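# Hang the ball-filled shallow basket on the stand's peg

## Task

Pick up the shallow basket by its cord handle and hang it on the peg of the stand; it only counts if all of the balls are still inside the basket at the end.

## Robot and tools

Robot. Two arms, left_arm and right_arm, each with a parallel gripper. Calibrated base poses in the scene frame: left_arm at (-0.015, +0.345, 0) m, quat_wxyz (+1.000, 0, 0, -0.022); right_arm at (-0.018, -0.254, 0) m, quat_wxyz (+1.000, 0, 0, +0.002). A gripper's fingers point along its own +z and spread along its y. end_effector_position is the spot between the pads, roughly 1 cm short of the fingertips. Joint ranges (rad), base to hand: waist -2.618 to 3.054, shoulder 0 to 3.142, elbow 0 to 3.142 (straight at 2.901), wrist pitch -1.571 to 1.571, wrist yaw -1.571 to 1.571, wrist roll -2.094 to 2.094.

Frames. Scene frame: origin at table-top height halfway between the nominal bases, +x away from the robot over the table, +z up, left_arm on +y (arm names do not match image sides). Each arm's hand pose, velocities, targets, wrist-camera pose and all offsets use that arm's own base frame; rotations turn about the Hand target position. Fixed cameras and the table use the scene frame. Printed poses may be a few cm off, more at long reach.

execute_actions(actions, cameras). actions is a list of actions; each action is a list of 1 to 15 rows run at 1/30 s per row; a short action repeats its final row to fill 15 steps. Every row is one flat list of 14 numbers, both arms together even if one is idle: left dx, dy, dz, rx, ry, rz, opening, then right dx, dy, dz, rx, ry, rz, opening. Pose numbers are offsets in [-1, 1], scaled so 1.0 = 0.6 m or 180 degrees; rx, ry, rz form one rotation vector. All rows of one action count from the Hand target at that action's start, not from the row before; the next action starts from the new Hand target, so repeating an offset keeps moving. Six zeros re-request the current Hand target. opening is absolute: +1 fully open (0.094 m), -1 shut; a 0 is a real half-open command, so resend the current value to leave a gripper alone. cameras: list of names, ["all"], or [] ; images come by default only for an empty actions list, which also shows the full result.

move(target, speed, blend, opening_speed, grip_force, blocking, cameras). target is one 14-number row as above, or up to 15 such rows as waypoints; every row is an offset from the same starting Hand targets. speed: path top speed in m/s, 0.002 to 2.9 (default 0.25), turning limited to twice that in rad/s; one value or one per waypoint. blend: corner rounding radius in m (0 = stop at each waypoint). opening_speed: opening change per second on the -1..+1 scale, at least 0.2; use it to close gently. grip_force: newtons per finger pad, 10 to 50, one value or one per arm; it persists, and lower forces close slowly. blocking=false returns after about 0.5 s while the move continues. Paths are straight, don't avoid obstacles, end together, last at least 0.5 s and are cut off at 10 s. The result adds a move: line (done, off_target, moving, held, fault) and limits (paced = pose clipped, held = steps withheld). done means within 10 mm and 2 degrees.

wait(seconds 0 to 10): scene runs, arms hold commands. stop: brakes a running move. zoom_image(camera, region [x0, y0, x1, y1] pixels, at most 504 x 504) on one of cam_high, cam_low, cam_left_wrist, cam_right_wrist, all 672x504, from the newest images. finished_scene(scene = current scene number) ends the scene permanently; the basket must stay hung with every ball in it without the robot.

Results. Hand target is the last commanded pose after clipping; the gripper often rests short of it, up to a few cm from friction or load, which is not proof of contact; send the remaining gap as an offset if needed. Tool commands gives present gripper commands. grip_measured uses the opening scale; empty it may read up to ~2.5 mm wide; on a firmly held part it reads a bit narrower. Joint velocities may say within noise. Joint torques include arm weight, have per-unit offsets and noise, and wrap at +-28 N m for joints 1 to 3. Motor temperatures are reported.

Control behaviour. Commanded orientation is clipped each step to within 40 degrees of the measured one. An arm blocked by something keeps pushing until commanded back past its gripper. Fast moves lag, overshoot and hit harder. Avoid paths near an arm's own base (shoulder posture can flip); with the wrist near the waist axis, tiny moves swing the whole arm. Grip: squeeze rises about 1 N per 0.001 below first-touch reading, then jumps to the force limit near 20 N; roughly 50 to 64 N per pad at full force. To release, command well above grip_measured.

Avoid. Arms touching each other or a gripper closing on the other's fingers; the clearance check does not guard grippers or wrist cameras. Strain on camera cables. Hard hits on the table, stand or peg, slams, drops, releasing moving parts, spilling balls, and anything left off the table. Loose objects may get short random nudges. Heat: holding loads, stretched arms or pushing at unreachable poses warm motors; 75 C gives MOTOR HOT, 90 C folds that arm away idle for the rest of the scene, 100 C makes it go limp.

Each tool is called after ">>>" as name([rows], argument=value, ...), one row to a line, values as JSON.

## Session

>>> execute_actions(actions=[])

>>> zoom_image(camera="cam_high", region=[180, 160, 420, 340])

Scene clock: 0.00 s.
left_arm: end_effector_position=(+0.4020, -0.0012, +0.1101) grip_measured=+1.000 end_effector_quat_wxyz=(+0.597, -0.044, +0.799, +0.046) | right_arm: end_effector_position=(+0.4086, +0.0015, +0.1191) grip_measured=+1.000 end_effector_quat_wxyz=(+0.615, +0.003, +0.788, +0.006)
Joint positions: left_arm=[-0.108 1.541 0.378 0.869 -0.231 -0.047 0.094] | right_arm=[-0.002 1.553 0.38 0.928 -0.007 0.012 0.094]
Joint velocities: within noise
Joint torques (N m): no reading
Motor temperatures (°C): left_arm=[25 26 32 28 26 22 23] | right_arm=[25 28 33 29 28 25 26]
Heat: left arm: 32 °C; right arm: 33 °C.
Hand target: left_arm +0.4022, -0.0010, +0.1102; +0.596, -0.044, +0.801, +0.047 | right_arm +0.4092, +0.0015, +0.1202; +0.615, +0.003, +0.788, +0.006
Tool commands: left_gripper/opening=+1.0 right_gripper/opening=+1.0

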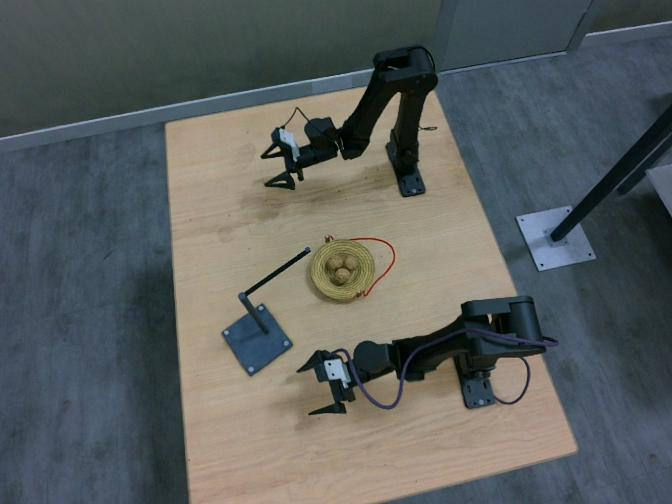

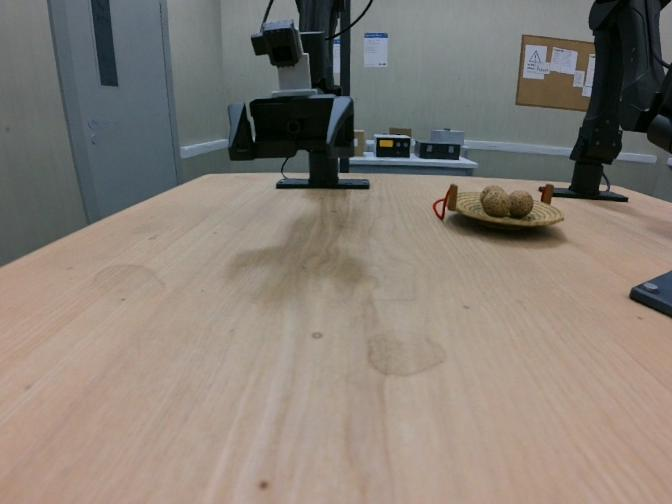

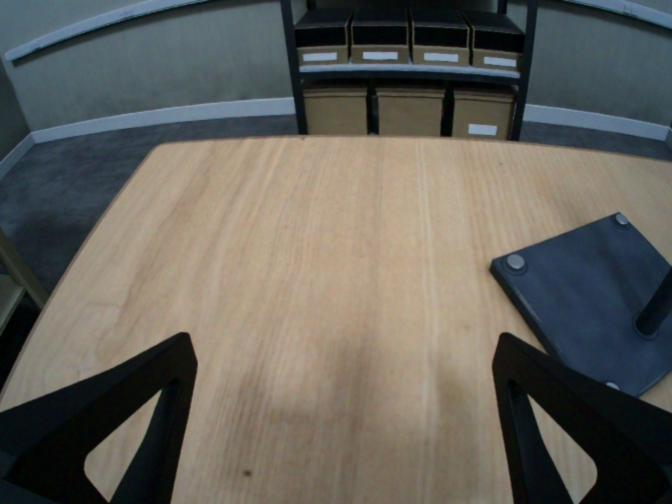

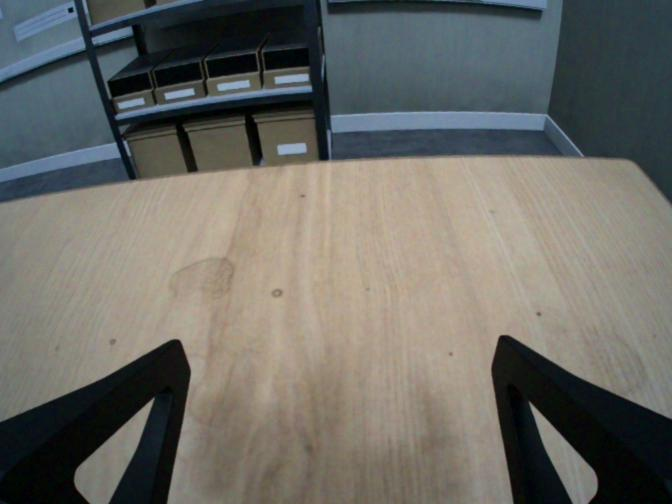

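Scaled by 2.100 from the camera's 672x504 image, which has a finer 960x720 frame.

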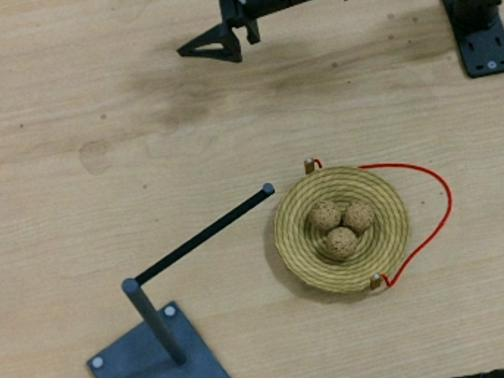

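>>> move([
  [-0.236,-0.197,0.217,0.08,0.1375,-0.197,1, -0.291,-0.0247,0.307,0.1135,0.1166,0.1544,1],
  [-0.455,-0.568,0.083,0.1608,0.275,-0.3948,1, -0.291,-0.0247,0.307,0.1135,0.1166,0.1544,1],
], blend=[0.04,0], cameras=["all"])

>>> zoom_image(camera="cam_left_wrist", region=[150, 50, 650, 450])

Scene clock: 24.30 s.
left_arm: end_effector_position=(+0.1314, -0.3386, +0.1571) grip_measured=+1.000 end_effector_quat_wxyz=(+0.148, +0.563, +0.807, -0.098) | right_arm: end_effector_position=(+0.2331, -0.0129, +0.2965) grip_measured=+1.000 end_effector_quat_wxyz=(+0.426, -0.072, +0.855, +0.287)
Joint positions: left_arm=[-1.205 1.584 1.38 -1.009 -0.004 0.013 0.094] | right_arm=[-0.806 1.144 1.278 -1.542 -1.071 -0.877 0.094]
Joint torques (N m): left_arm=[-0.42 -7.27 9.28 0.75 0.09 0.06] | right_arm=[-0.39 -1.46 10.03 0.27 -0.79 -0.08]
Heat: left arm: 35 °C; right arm: 36 °C.
Hand target: left_arm +0.1291, -0.3418, +0.1600; +0.142, +0.568, +0.805, -0.100 | right_arm +0.2346, -0.0134, +0.3044; +0.434, -0.076, +0.850, +0.288
Off the commanded pose: left_arm 0.005 m, 1 deg | right_arm 0.008 m, 1 deg.
move: done

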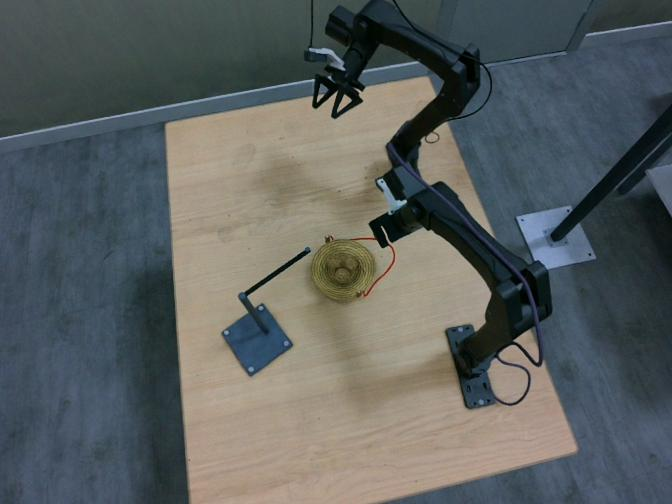

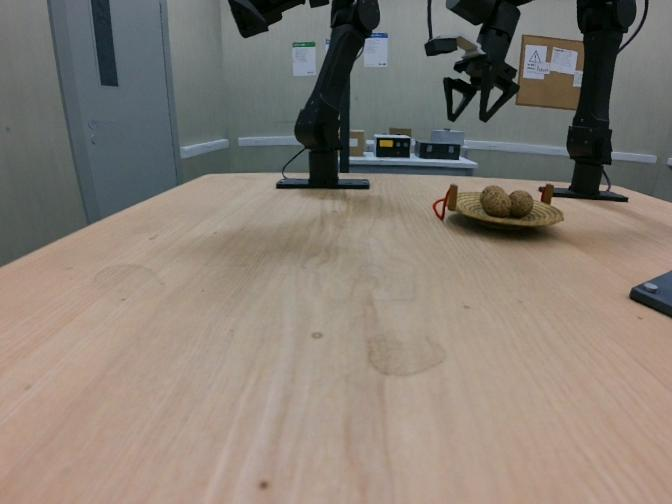

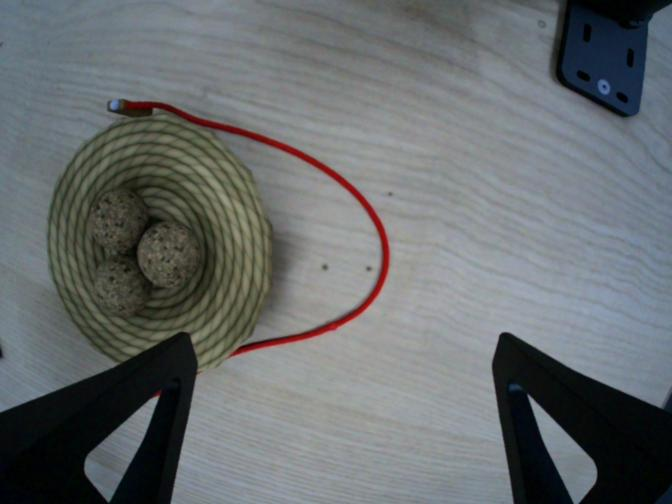

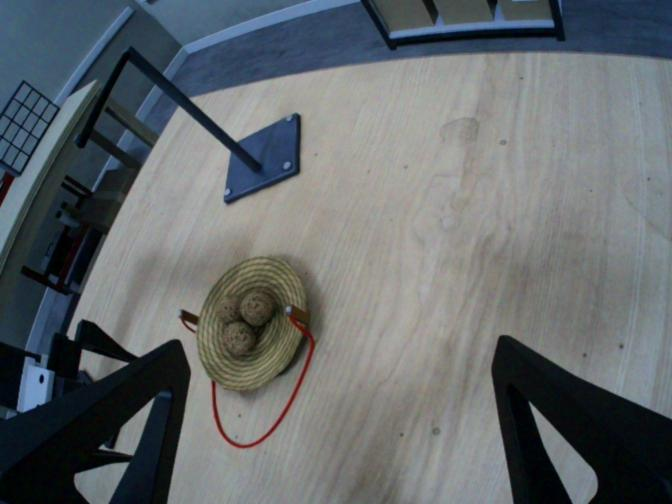

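Scaled by 1.008 from the camera's 672x504 image, which has a finer 960x720 frame.

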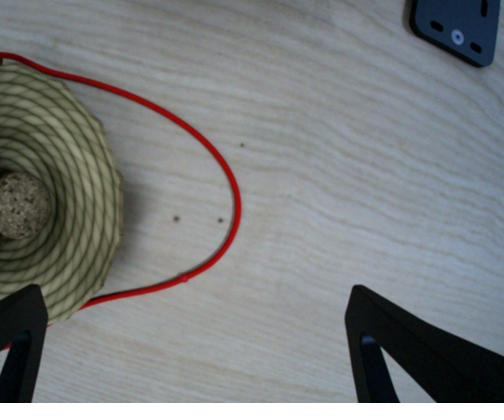

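>>> move(target=[-0.024,-0.050,-0.18,0,0,0,1,0,0,0,0,0,0,1], speed=0.2, cameras=["cam_left_wrist","cam_low"])

Scene clock: 31.97 s.
left_arm: end_effector_position=(+0.1154, -0.3723, +0.0609) grip_measured=+1.000 end_effector_quat_wxyz=(+0.144, +0.569, +0.803, -0.106) | right_arm: end_effector_position=(+0.2331, -0.0129, +0.2965) grip_measured=+1.000 end_effector_quat_wxyz=(+0.426, -0.072, +0.855, +0.287)
Joint positions: left_arm=[-1.277 1.737 1.159 -0.633 -0.008 -0.043 0.094] | right_arm=[-0.806 1.144 1.278 -1.542 -1.071 -0.877 0.094]
Joint torques (N m): left_arm=[-0.61 -8.77 5.86 1.16 -0.09 -0.08] | right_arm=[-0.39 -1.47 10.03 0.27 -0.79 -0.08]
Motor temperatures (°C): left_arm=[25 27 36 31 26 22 23] | right_arm=[25 29 38 31 28 25 26]
Heat: left arm: 36 °C; right arm: 38 °C.
Hand target: left_arm +0.1148, -0.3719, +0.0521; +0.142, +0.568, +0.805, -0.100 | right_arm +0.2346, -0.0134, +0.3044; +0.434, -0.076, +0.850, +0.288
Off the commanded pose: left_arm 0.009 m, 1 deg | right_arm 0.008 m, 1 deg.
move: done
Images, in order (width x height): cam_low 672x504, cam_left_wrist 672x504.

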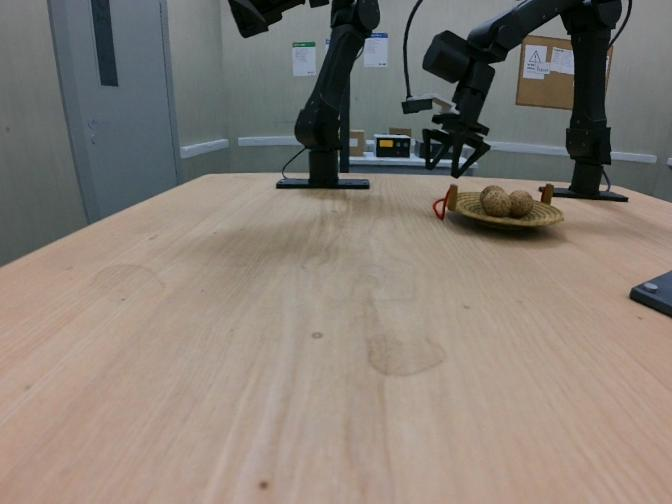

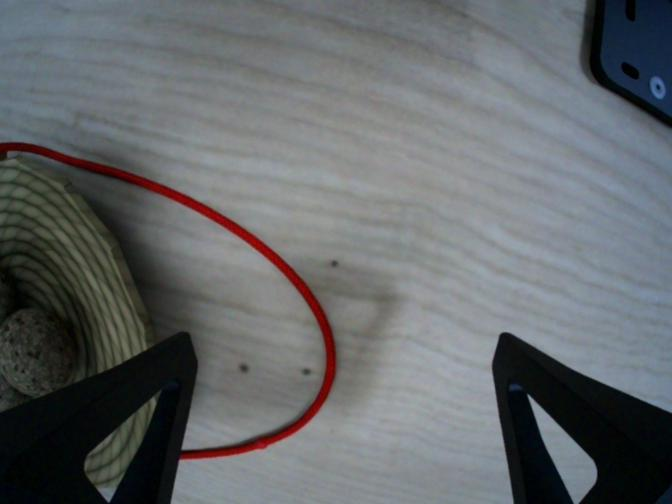

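>>> move(target=[0.004,0.003,-0.062,0,0,0,0.4,0,0,0,0,0,0,1], speed=0.1, cameras=["cam_left_wrist","cam_low"])

>>> zoom_image(camera="cam_low", region=[400, 150, 568, 260])

Scene clock: 37.03 s.
left_arm: end_effector_position=(+0.1157, -0.3731, +0.0257) grip_measured=+0.402 end_effector_quat_wxyz=(+0.146, +0.568, +0.803, -0.108) | right_arm: end_effector_position=(+0.2331, -0.0129, +0.2965) grip_measured=+1.000 end_effector_quat_wxyz=(+0.426, -0.072, +0.855, +0.287)
Joint positions: left_arm=[-1.277 1.79 1.07 -0.485 -0.009 -0.043 0.066] | right_arm=[-0.806 1.144 1.278 -1.542 -1.071 -0.877 0.094]
Joint torques (N m): left_arm=[0.23 -8.59 5.45 1.17 -0.06 0.01] | right_arm=[-0.38 -1.47 10.02 0.27 -0.79 -0.08]
Heat: left arm: 35 °C; right arm: 38 °C.
Hand target: left_arm +0.1173, -0.3701, +0.0149; +0.142, +0.568, +0.805, -0.100 | right_arm +0.2346, -0.0134, +0.3044; +0.434, -0.076, +0.850, +0.288
Off the commanded pose: left_arm 0.011 m, 1 deg | right_arm 0.008 m, 1 deg.
move: off_target (left_arm)
Images, in order (width x height): cam_low 672x504, cam_left_wrist 672x504.

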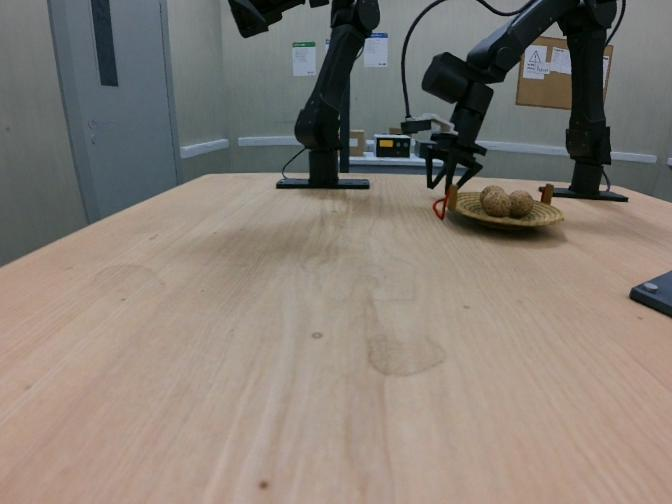

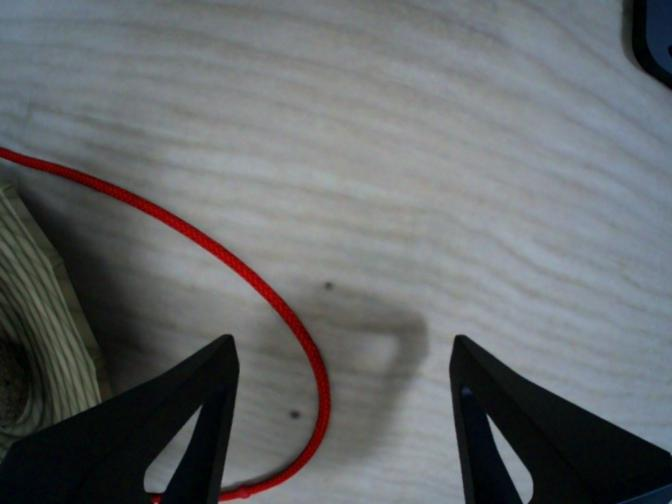

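Scaled by 3.000 from the camera's 672x504 image, which has a finer 960x720 frame.

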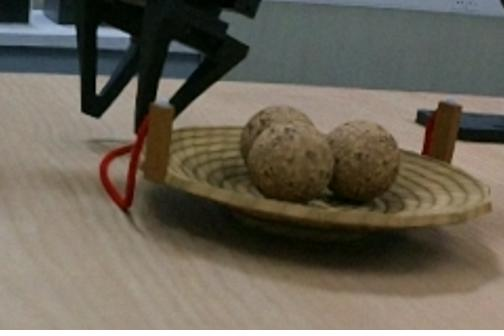

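>>> move(target=[0.010,0.006,-0.022,0,0,0,0.4,0,0,0,0,0,0,1], speed=0.06, cameras=["cam_left_wrist","cam_low"])

>>> zoom_image(camera="cam_low", region=[400, 150, 568, 260])

Scene clock: 39.83 s.
left_arm: end_effector_position=(+0.1217, -0.3713, +0.0149) grip_measured=+0.402 end_effector_quat_wxyz=(+0.150, +0.566, +0.803, -0.108) | right_arm: end_effector_position=(+0.2331, -0.0129, +0.2965) grip_measured=+1.000 end_effector_quat_wxyz=(+0.426, -0.072, +0.855, +0.287)
Joint positions: left_arm=[-1.26 1.807 1.039 -0.431 -0.008 -0.031 0.066] | right_arm=[-0.806 1.144 1.278 -1.542 -1.071 -0.877 0.094]
Joint torques (N m): left_arm=[0.68 -8.28 5.16 1.21 0 0.09] | right_arm=[-0.4 -1.46 10.02 0.27 -0.79 -0.09]
Heat: left arm: 35 °C; right arm: 39 °C.
Hand target: left_arm +0.1233, -0.3664, +0.0017; +0.142, +0.568, +0.805, -0.100 | right_arm +0.2346, -0.0134, +0.3044; +0.434, -0.076, +0.850, +0.288
Off the commanded pose: left_arm 0.014 m, 1 deg | right_arm 0.008 m, 1 deg.
move: off_target (left_arm)
Images, in order (width x height): cam_low 672x504, cam_left_wrist 672x504.

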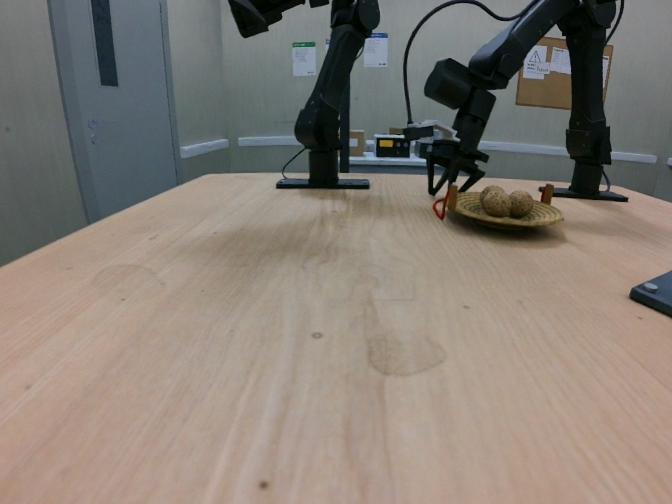

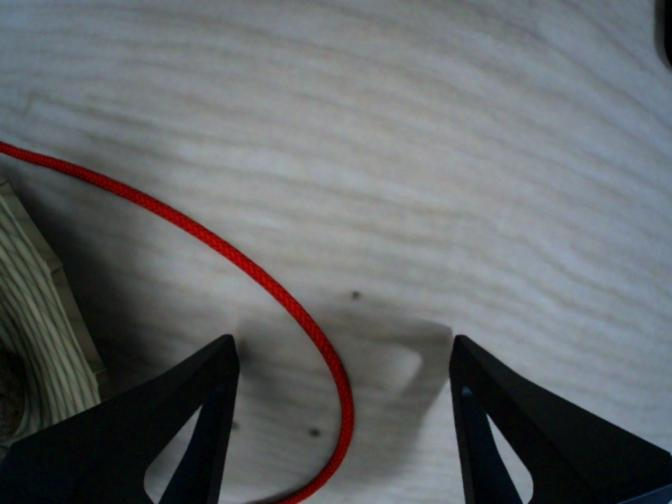

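Scaled by 3.000 from the camera's 672x504 image, which has a finer 960x720 frame.

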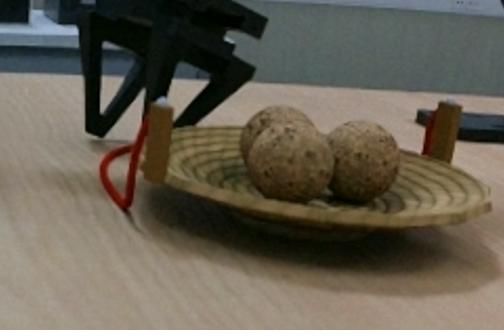

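>>> move(target=[0.0,0.0,0.0,0,0,0,-1,0,0,0,0,0,0,1], opening_speed=0.7, cameras=["cam_left_wrist","cam_low","cam_right_wrist"])

>>> zoom_image(camera="cam_low", region=[400, 150, 568, 260])

Scene clock: 46.43 s.
left_arm: end_effector_position=(+0.1219, -0.3719, +0.0152) grip_measured=-0.973 end_effector_quat_wxyz=(+0.151, +0.566, +0.803, -0.109) | right_arm: end_effector_position=(+0.2331, -0.0129, +0.2965) grip_measured=+1.000 end_effector_quat_wxyz=(+0.426, -0.072, +0.855, +0.287)
Joint positions: left_arm=[-1.26 1.807 1.039 -0.428 -0.008 -0.03 0.001] | right_arm=[-0.806 1.144 1.278 -1.542 -1.071 -0.877 0.094]
Joint torques (N m): left_arm=[0.69 -8.28 5.16 1.19 0 0.08] | right_arm=[-0.4 -1.47 10.03 0.27 -0.78 -0.08]
Heat: left arm: 35 °C; right arm: 40 °C.
Hand target: left_arm +0.1233, -0.3664, +0.0017; +0.142, +0.568, +0.805, -0.100 | right_arm +0.2346, -0.0134, +0.3044; +0.434, -0.076, +0.850, +0.288
Off the commanded pose: left_arm 0.015 m, 1 deg | right_arm 0.008 m, 1 deg.
move: off_target (left_arm)
Images, in order (width x height): cam_low 672x504, cam_left_wrist 672x504, cam_right_wrist 672x504.

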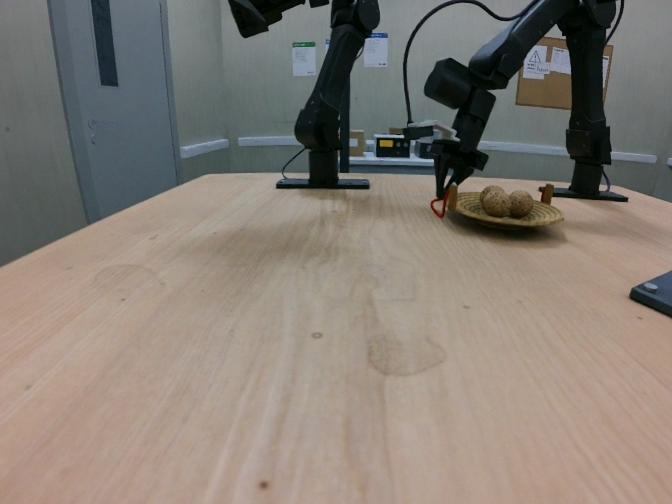

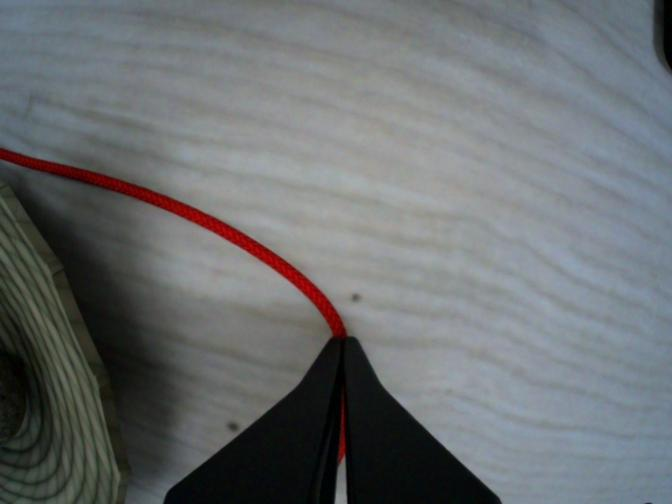

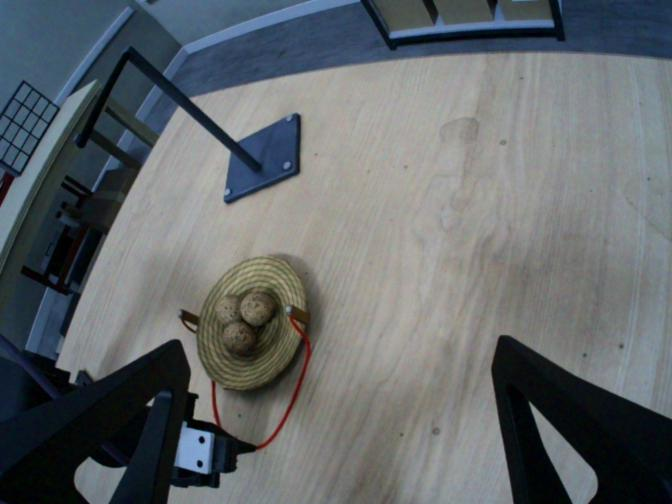

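Scaled by 3.000 from the camera's 672x504 image, which has a finer 960x720 frame.

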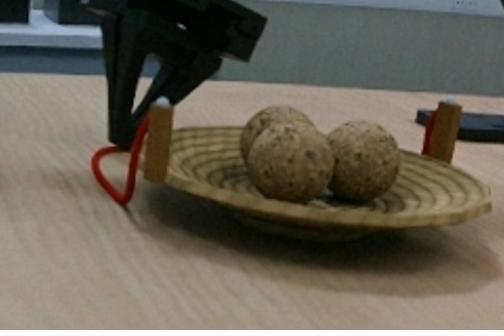

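>>> move([
  [0.103,0.043,0.247,0,0,0,-1,0,0,0,0,0,0,1],
  [0.225,0.105,0.313,0,0,0,-1,0,0,0,0,0,0,1],
], speed=0.12, blend=[0.04,0], cameras=["all"])

>>> zoom_image(camera="cam_right_wrist", region=[50, 150, 400, 450])

>>> zoom_image(camera="cam_high", region=[200, 180, 420, 345])

Scene clock: 53.60 s.
left_arm: end_effector_position=(+0.2586, -0.3009, +0.1907) grip_measured=-0.978 end_effector_quat_wxyz=(+0.153, +0.564, +0.806, -0.096) | right_arm: end_effector_position=(+0.2331, -0.0129, +0.2965) grip_measured=+1.000 end_effector_quat_wxyz=(+0.426, -0.072, +0.855, +0.287)
Joint positions: left_arm=[-0.806 1.743 1.689 -1.177 0.127 0.393 0.001] | right_arm=[-0.806 1.144 1.278 -1.542 -1.071 -0.877 0.094]
Joint torques (N m): left_arm=[0.12 -8.25 9.01 0.71 0.19 0.08] | right_arm=[-0.39 -1.46 10.03 0.27 -0.78 -0.08]
Heat: left arm: 35 °C; right arm: 40 °C.
Hand target: left_arm +0.2583, -0.3034, +0.1893; +0.142, +0.568, +0.805, -0.100 | right_arm +0.2346, -0.0134, +0.3044; +0.434, -0.076, +0.850, +0.288
Off the commanded pose: left_arm 0.003 m, 1 deg | right_arm 0.008 m, 1 deg.
move: done

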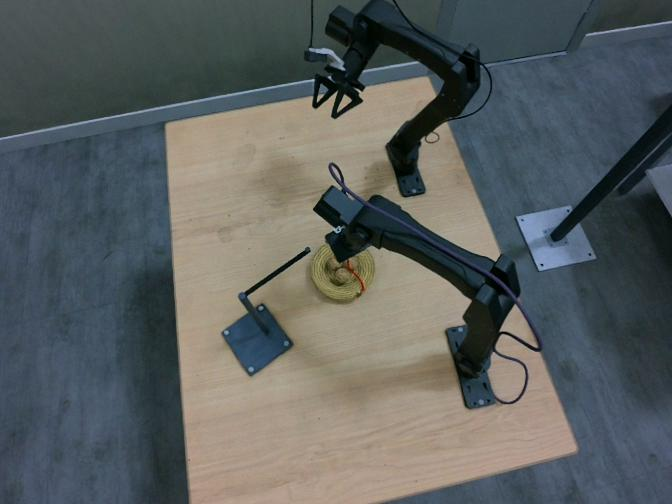

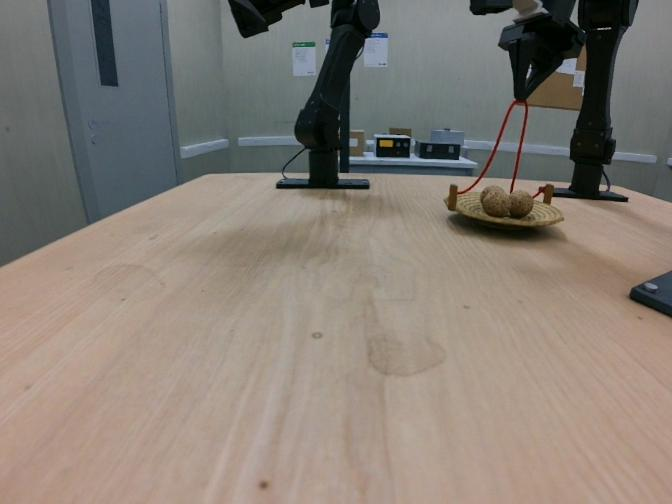

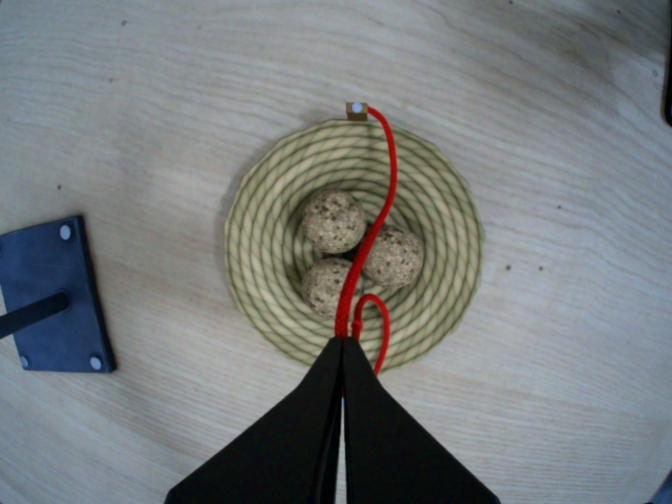

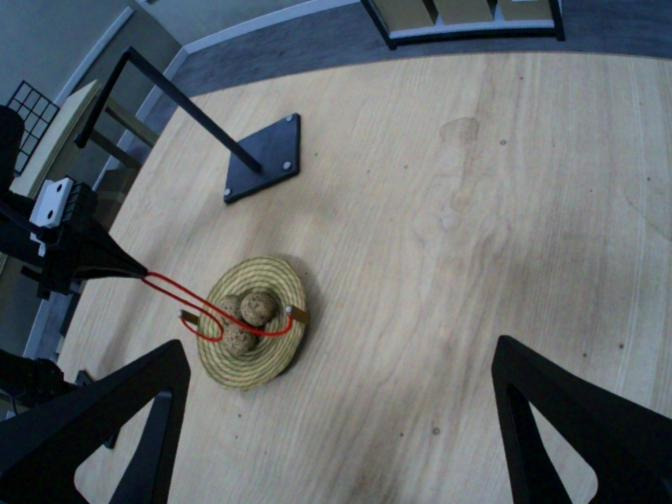

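Scaled by 1.440 from the camera's 672x504 image, which has a finer 960x720 frame.

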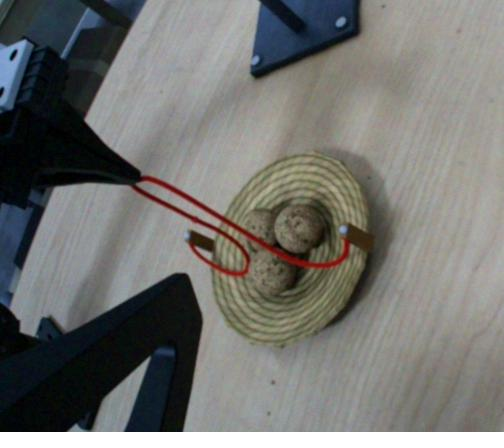

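Scaled by 2.291 from the camera's 672x504 image, which has a finer 960x720 frame.

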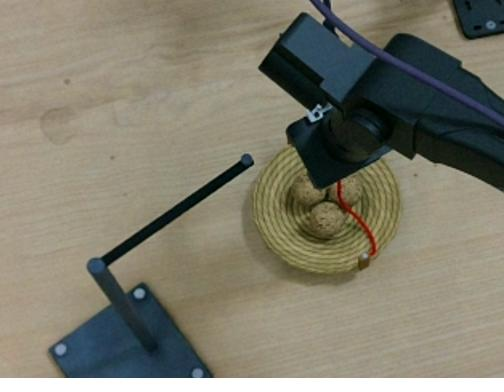

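>>> move(target=[0,0,0.16,-0.105,-0.037,0,-1,0,0,0,0,0,0,1], speed=0.05, cameras=["all"])

>>> zoom_image(camera="cam_low", region=[400, 0, 652, 270])

>>> zoom_image(camera="cam_right_wrist", region=[0, 0, 400, 400])

Scene clock: 60.97 s.
left_arm: end_effector_position=(+0.2564, -0.3021, +0.2594) grip_measured=-0.979 end_effector_quat_wxyz=(+0.244, +0.545, +0.780, -0.186) | right_arm: end_effector_position=(+0.2331, -0.0129, +0.2965) grip_measured=+1.000 end_effector_quat_wxyz=(+0.426, -0.072, +0.855, +0.287)
Joint positions: left_arm=[-0.736 1.595 1.689 -1.108 0.298 0.399 0.001] | right_arm=[-0.806 1.144 1.278 -1.542 -1.071 -0.877 0.094]
Joint torques (N m): left_arm=[0.77 -12.01 9.09 1.47 0.29 -0.02] | right_arm=[-0.39 -1.47 10.04 0.27 -0.78 -0.09]
Heat: left arm: 36 °C; right arm: 41 °C.
Hand target: left_arm +0.2583, -0.3035, +0.2853; +0.280, +0.542, +0.768, -0.198 | right_arm +0.2346, -0.0134, +0.3044; +0.434, -0.076, +0.850, +0.288
Off the commanded pose: left_arm 0.026 m, 5 deg | right_arm 0.008 m, 1 deg.
move: off_target (left_arm)

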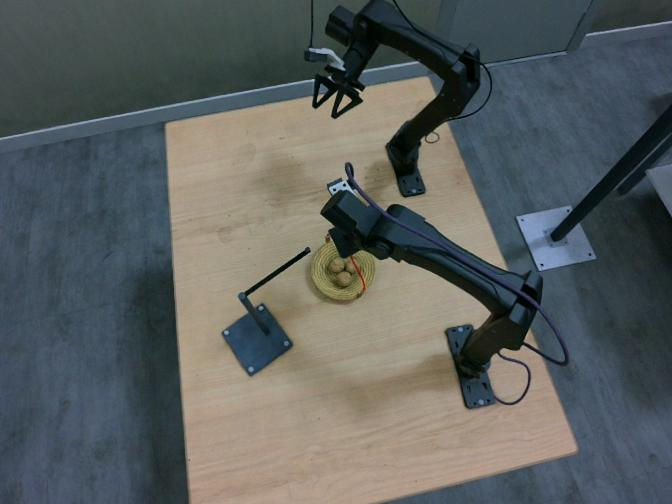

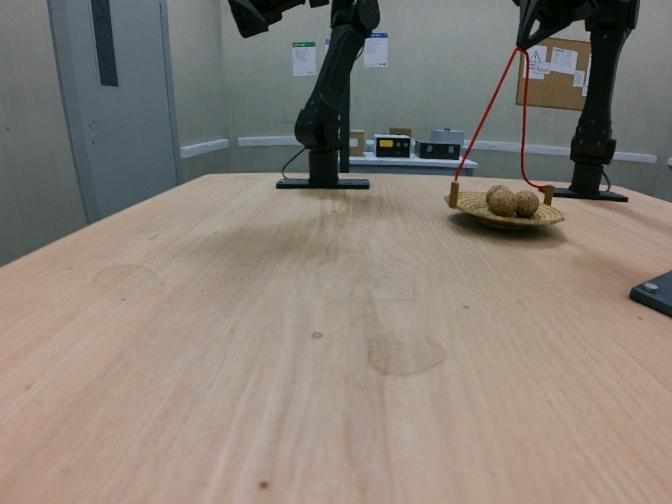

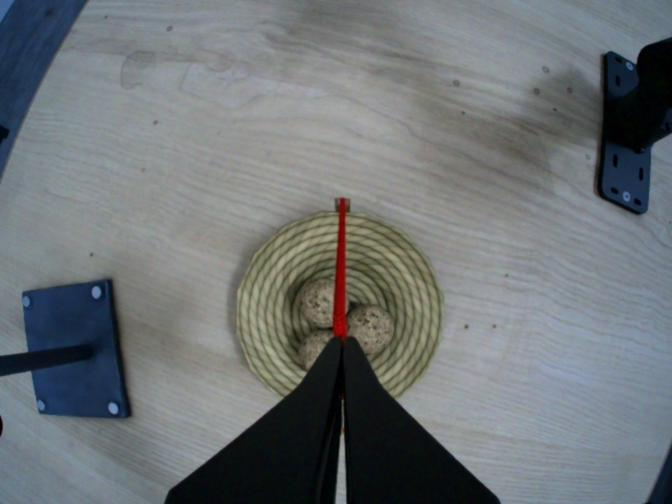

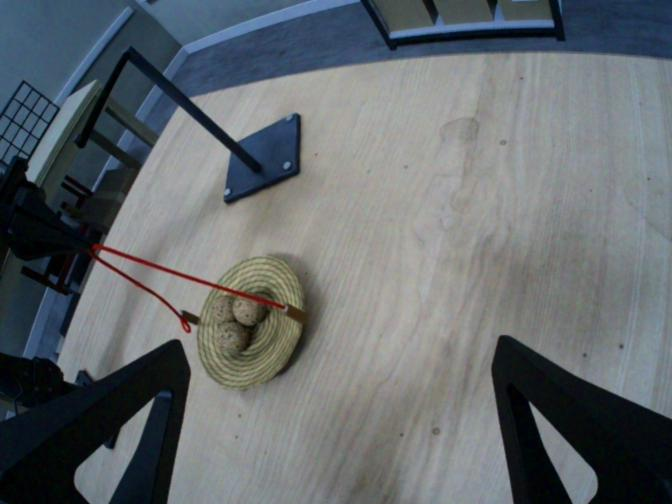

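Scaled by 1.867 from the camera's 672x504 image, which has a finer 960x720 frame.

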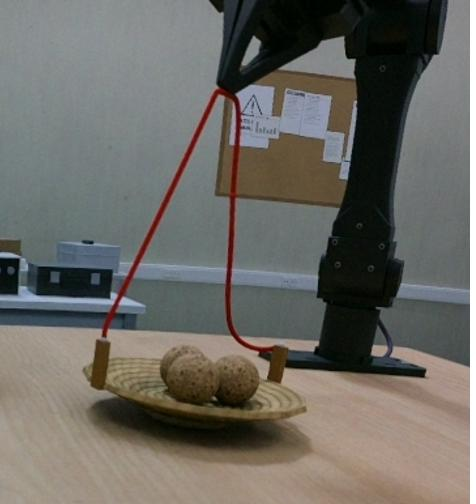

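Scaled by 1.260 from the camera's 672x504 image, which has a finer 960x720 frame.

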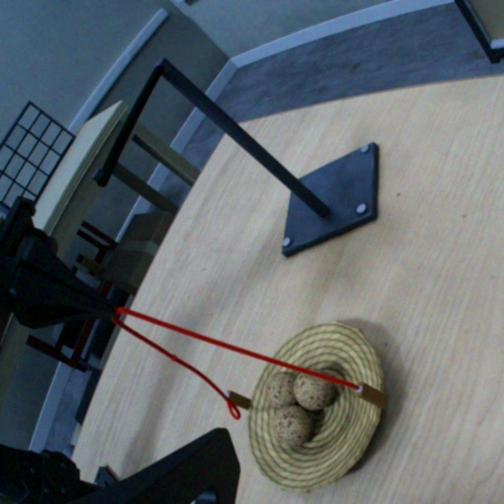

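>>> move(target=[0,0,0.065,0,0,0,-1,0,0,0,0,0,0,1], speed=0.03, cameras=["all"])

>>> zoom_image(camera="cam_low", region=[400, 0, 652, 270])

Scene clock: 68.10 s.
left_arm: end_effector_position=(+0.2547, -0.3007, +0.3182) grip_measured=-0.981 end_effector_quat_wxyz=(+0.276, +0.544, +0.769, -0.190) | right_arm: end_effector_position=(+0.2331, -0.0129, +0.2965) grip_measured=+1.000 end_effector_quat_wxyz=(+0.426, -0.072, +0.855, +0.287)
Joint positions: left_arm=[-0.736 1.626 1.94 -1.261 0.298 0.399 0.001] | right_arm=[-0.806 1.144 1.278 -1.542 -1.071 -0.877 0.094]
Joint torques (N m): left_arm=[0.8 -6.89 9.11 1.37 0.27 -0.03] | right_arm=[-0.4 -1.46 10.02 0.27 -0.79 -0.08]
Heat: left arm: 37 °C; right arm: 41 °C.
Hand target: left_arm +0.2582, -0.3034, +0.3244; +0.280, +0.542, +0.768, -0.198 | right_arm +0.2346, -0.0134, +0.3044; +0.434, -0.076, +0.850, +0.288
Off the commanded pose: left_arm 0.008 m, 1 deg | right_arm 0.008 m, 1 deg.
move: done

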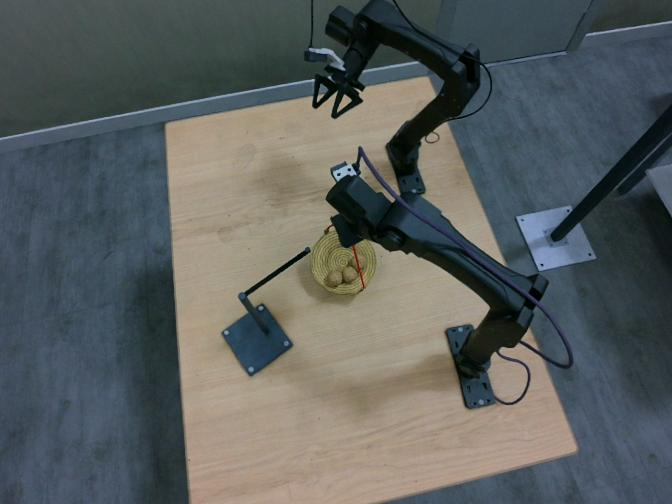

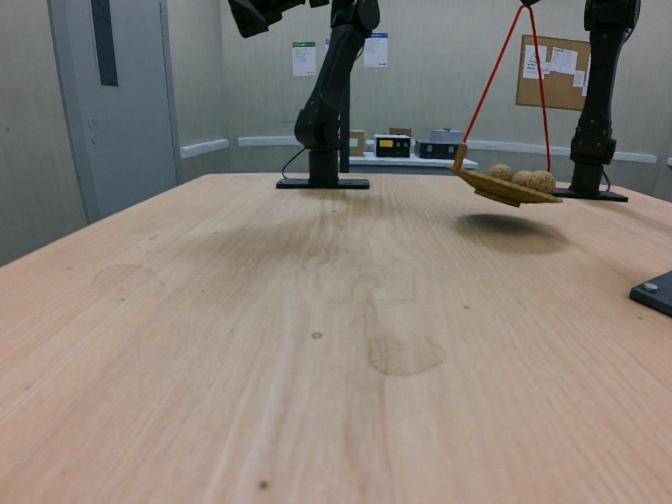

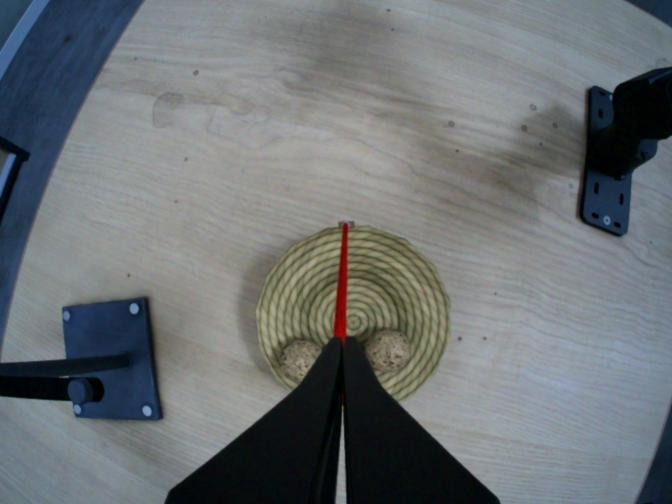

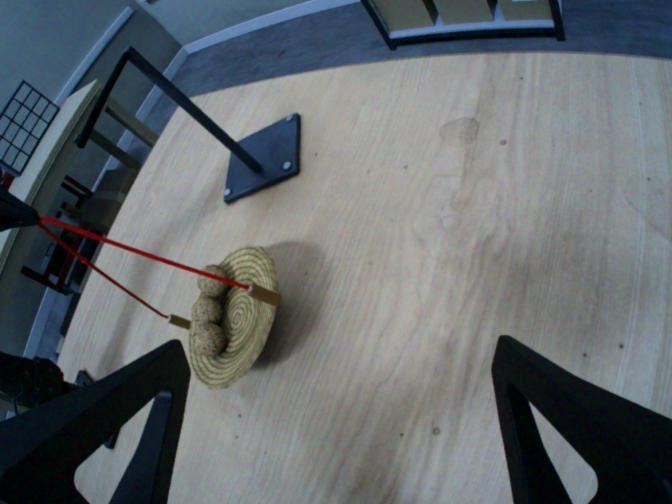

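Scaled by 1.867 from the camera's 672x504 image, which has a finer 960x720 frame.

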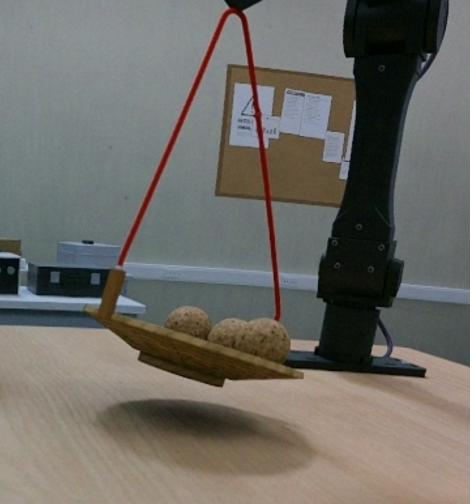

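>>> move(target=[-0.003,0.0,-0.10,0,0,0,-1,0,0,0,0,0,0,1], speed=0.03, cameras=["all"])

>>> zoom_image(camera="cam_low", region=[400, 0, 652, 270])

Scene clock: 75.73 s.
left_arm: end_effector_position=(+0.2600, -0.3055, +0.2568) grip_measured=-0.981 end_effector_quat_wxyz=(+0.268, +0.545, +0.772, -0.189) | right_arm: end_effector_position=(+0.2331, -0.0129, +0.2965) grip_measured=+1.000 end_effector_quat_wxyz=(+0.426, -0.072, +0.855, +0.287)
Joint positions: left_arm=[-0.736 1.564 1.62 -1.019 0.298 0.399 0.001] | right_arm=[-0.806 1.144 1.278 -1.542 -1.071 -0.877 0.094]
Joint torques (N m): left_arm=[0.36 -11.77 5.7 1.56 0.25 -0.07] | right_arm=[-0.38 -1.44 10.03 0.28 -0.79 -0.09]
Heat: left arm: 37 °C; right arm: 41 °C.
Hand target: left_arm +0.2564, -0.3034, +0.2644; +0.280, +0.542, +0.768, -0.198 | right_arm +0.2346, -0.0134, +0.3044; +0.434, -0.076, +0.850, +0.288
Off the commanded pose: left_arm 0.009 m, 2 deg | right_arm 0.008 m, 1 deg.
move: done

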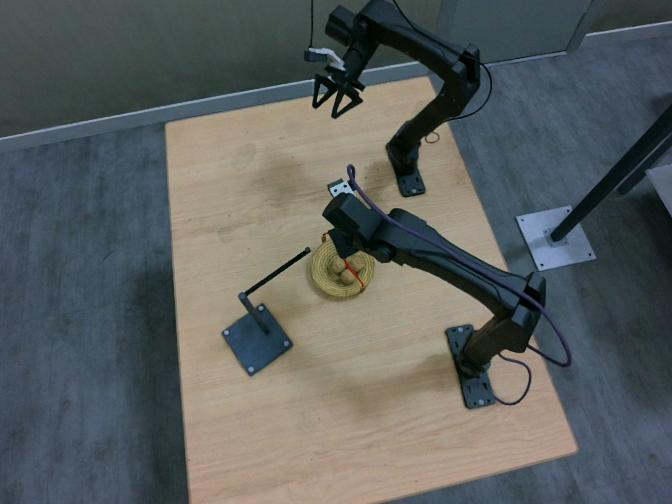

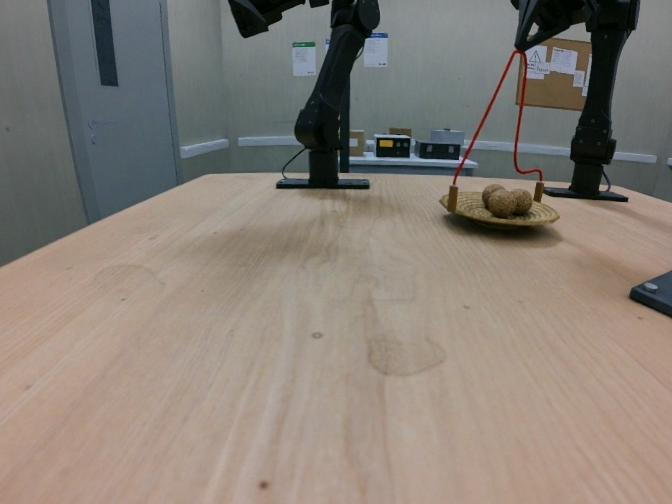

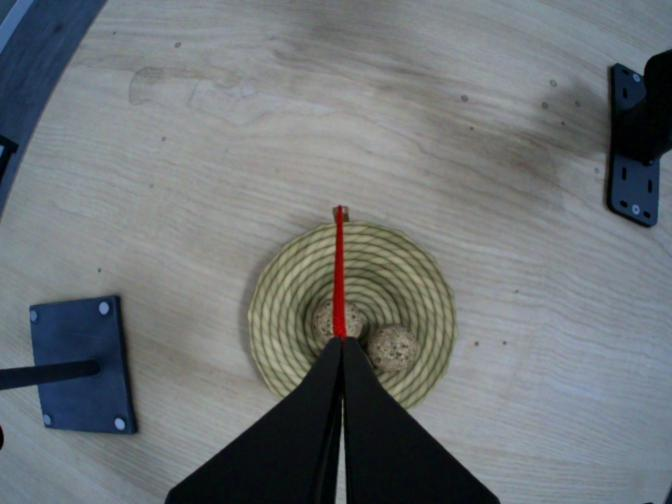

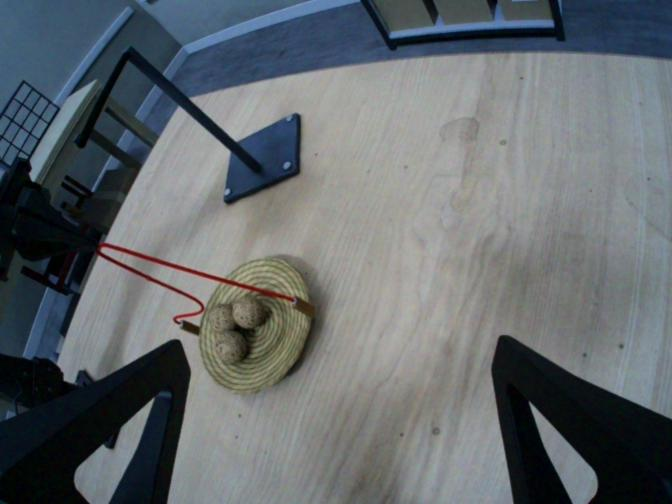

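Scaled by 1.867 from the camera's 672x504 image, which has a finer 960x720 frame.

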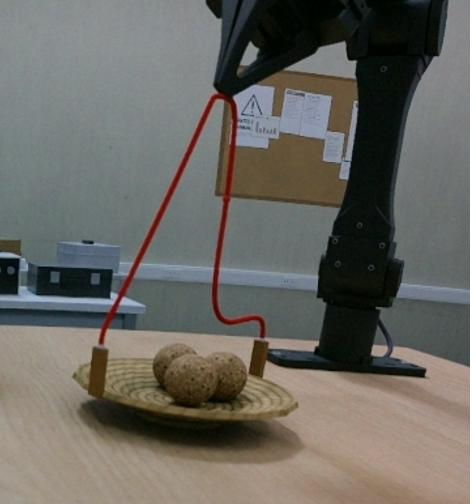

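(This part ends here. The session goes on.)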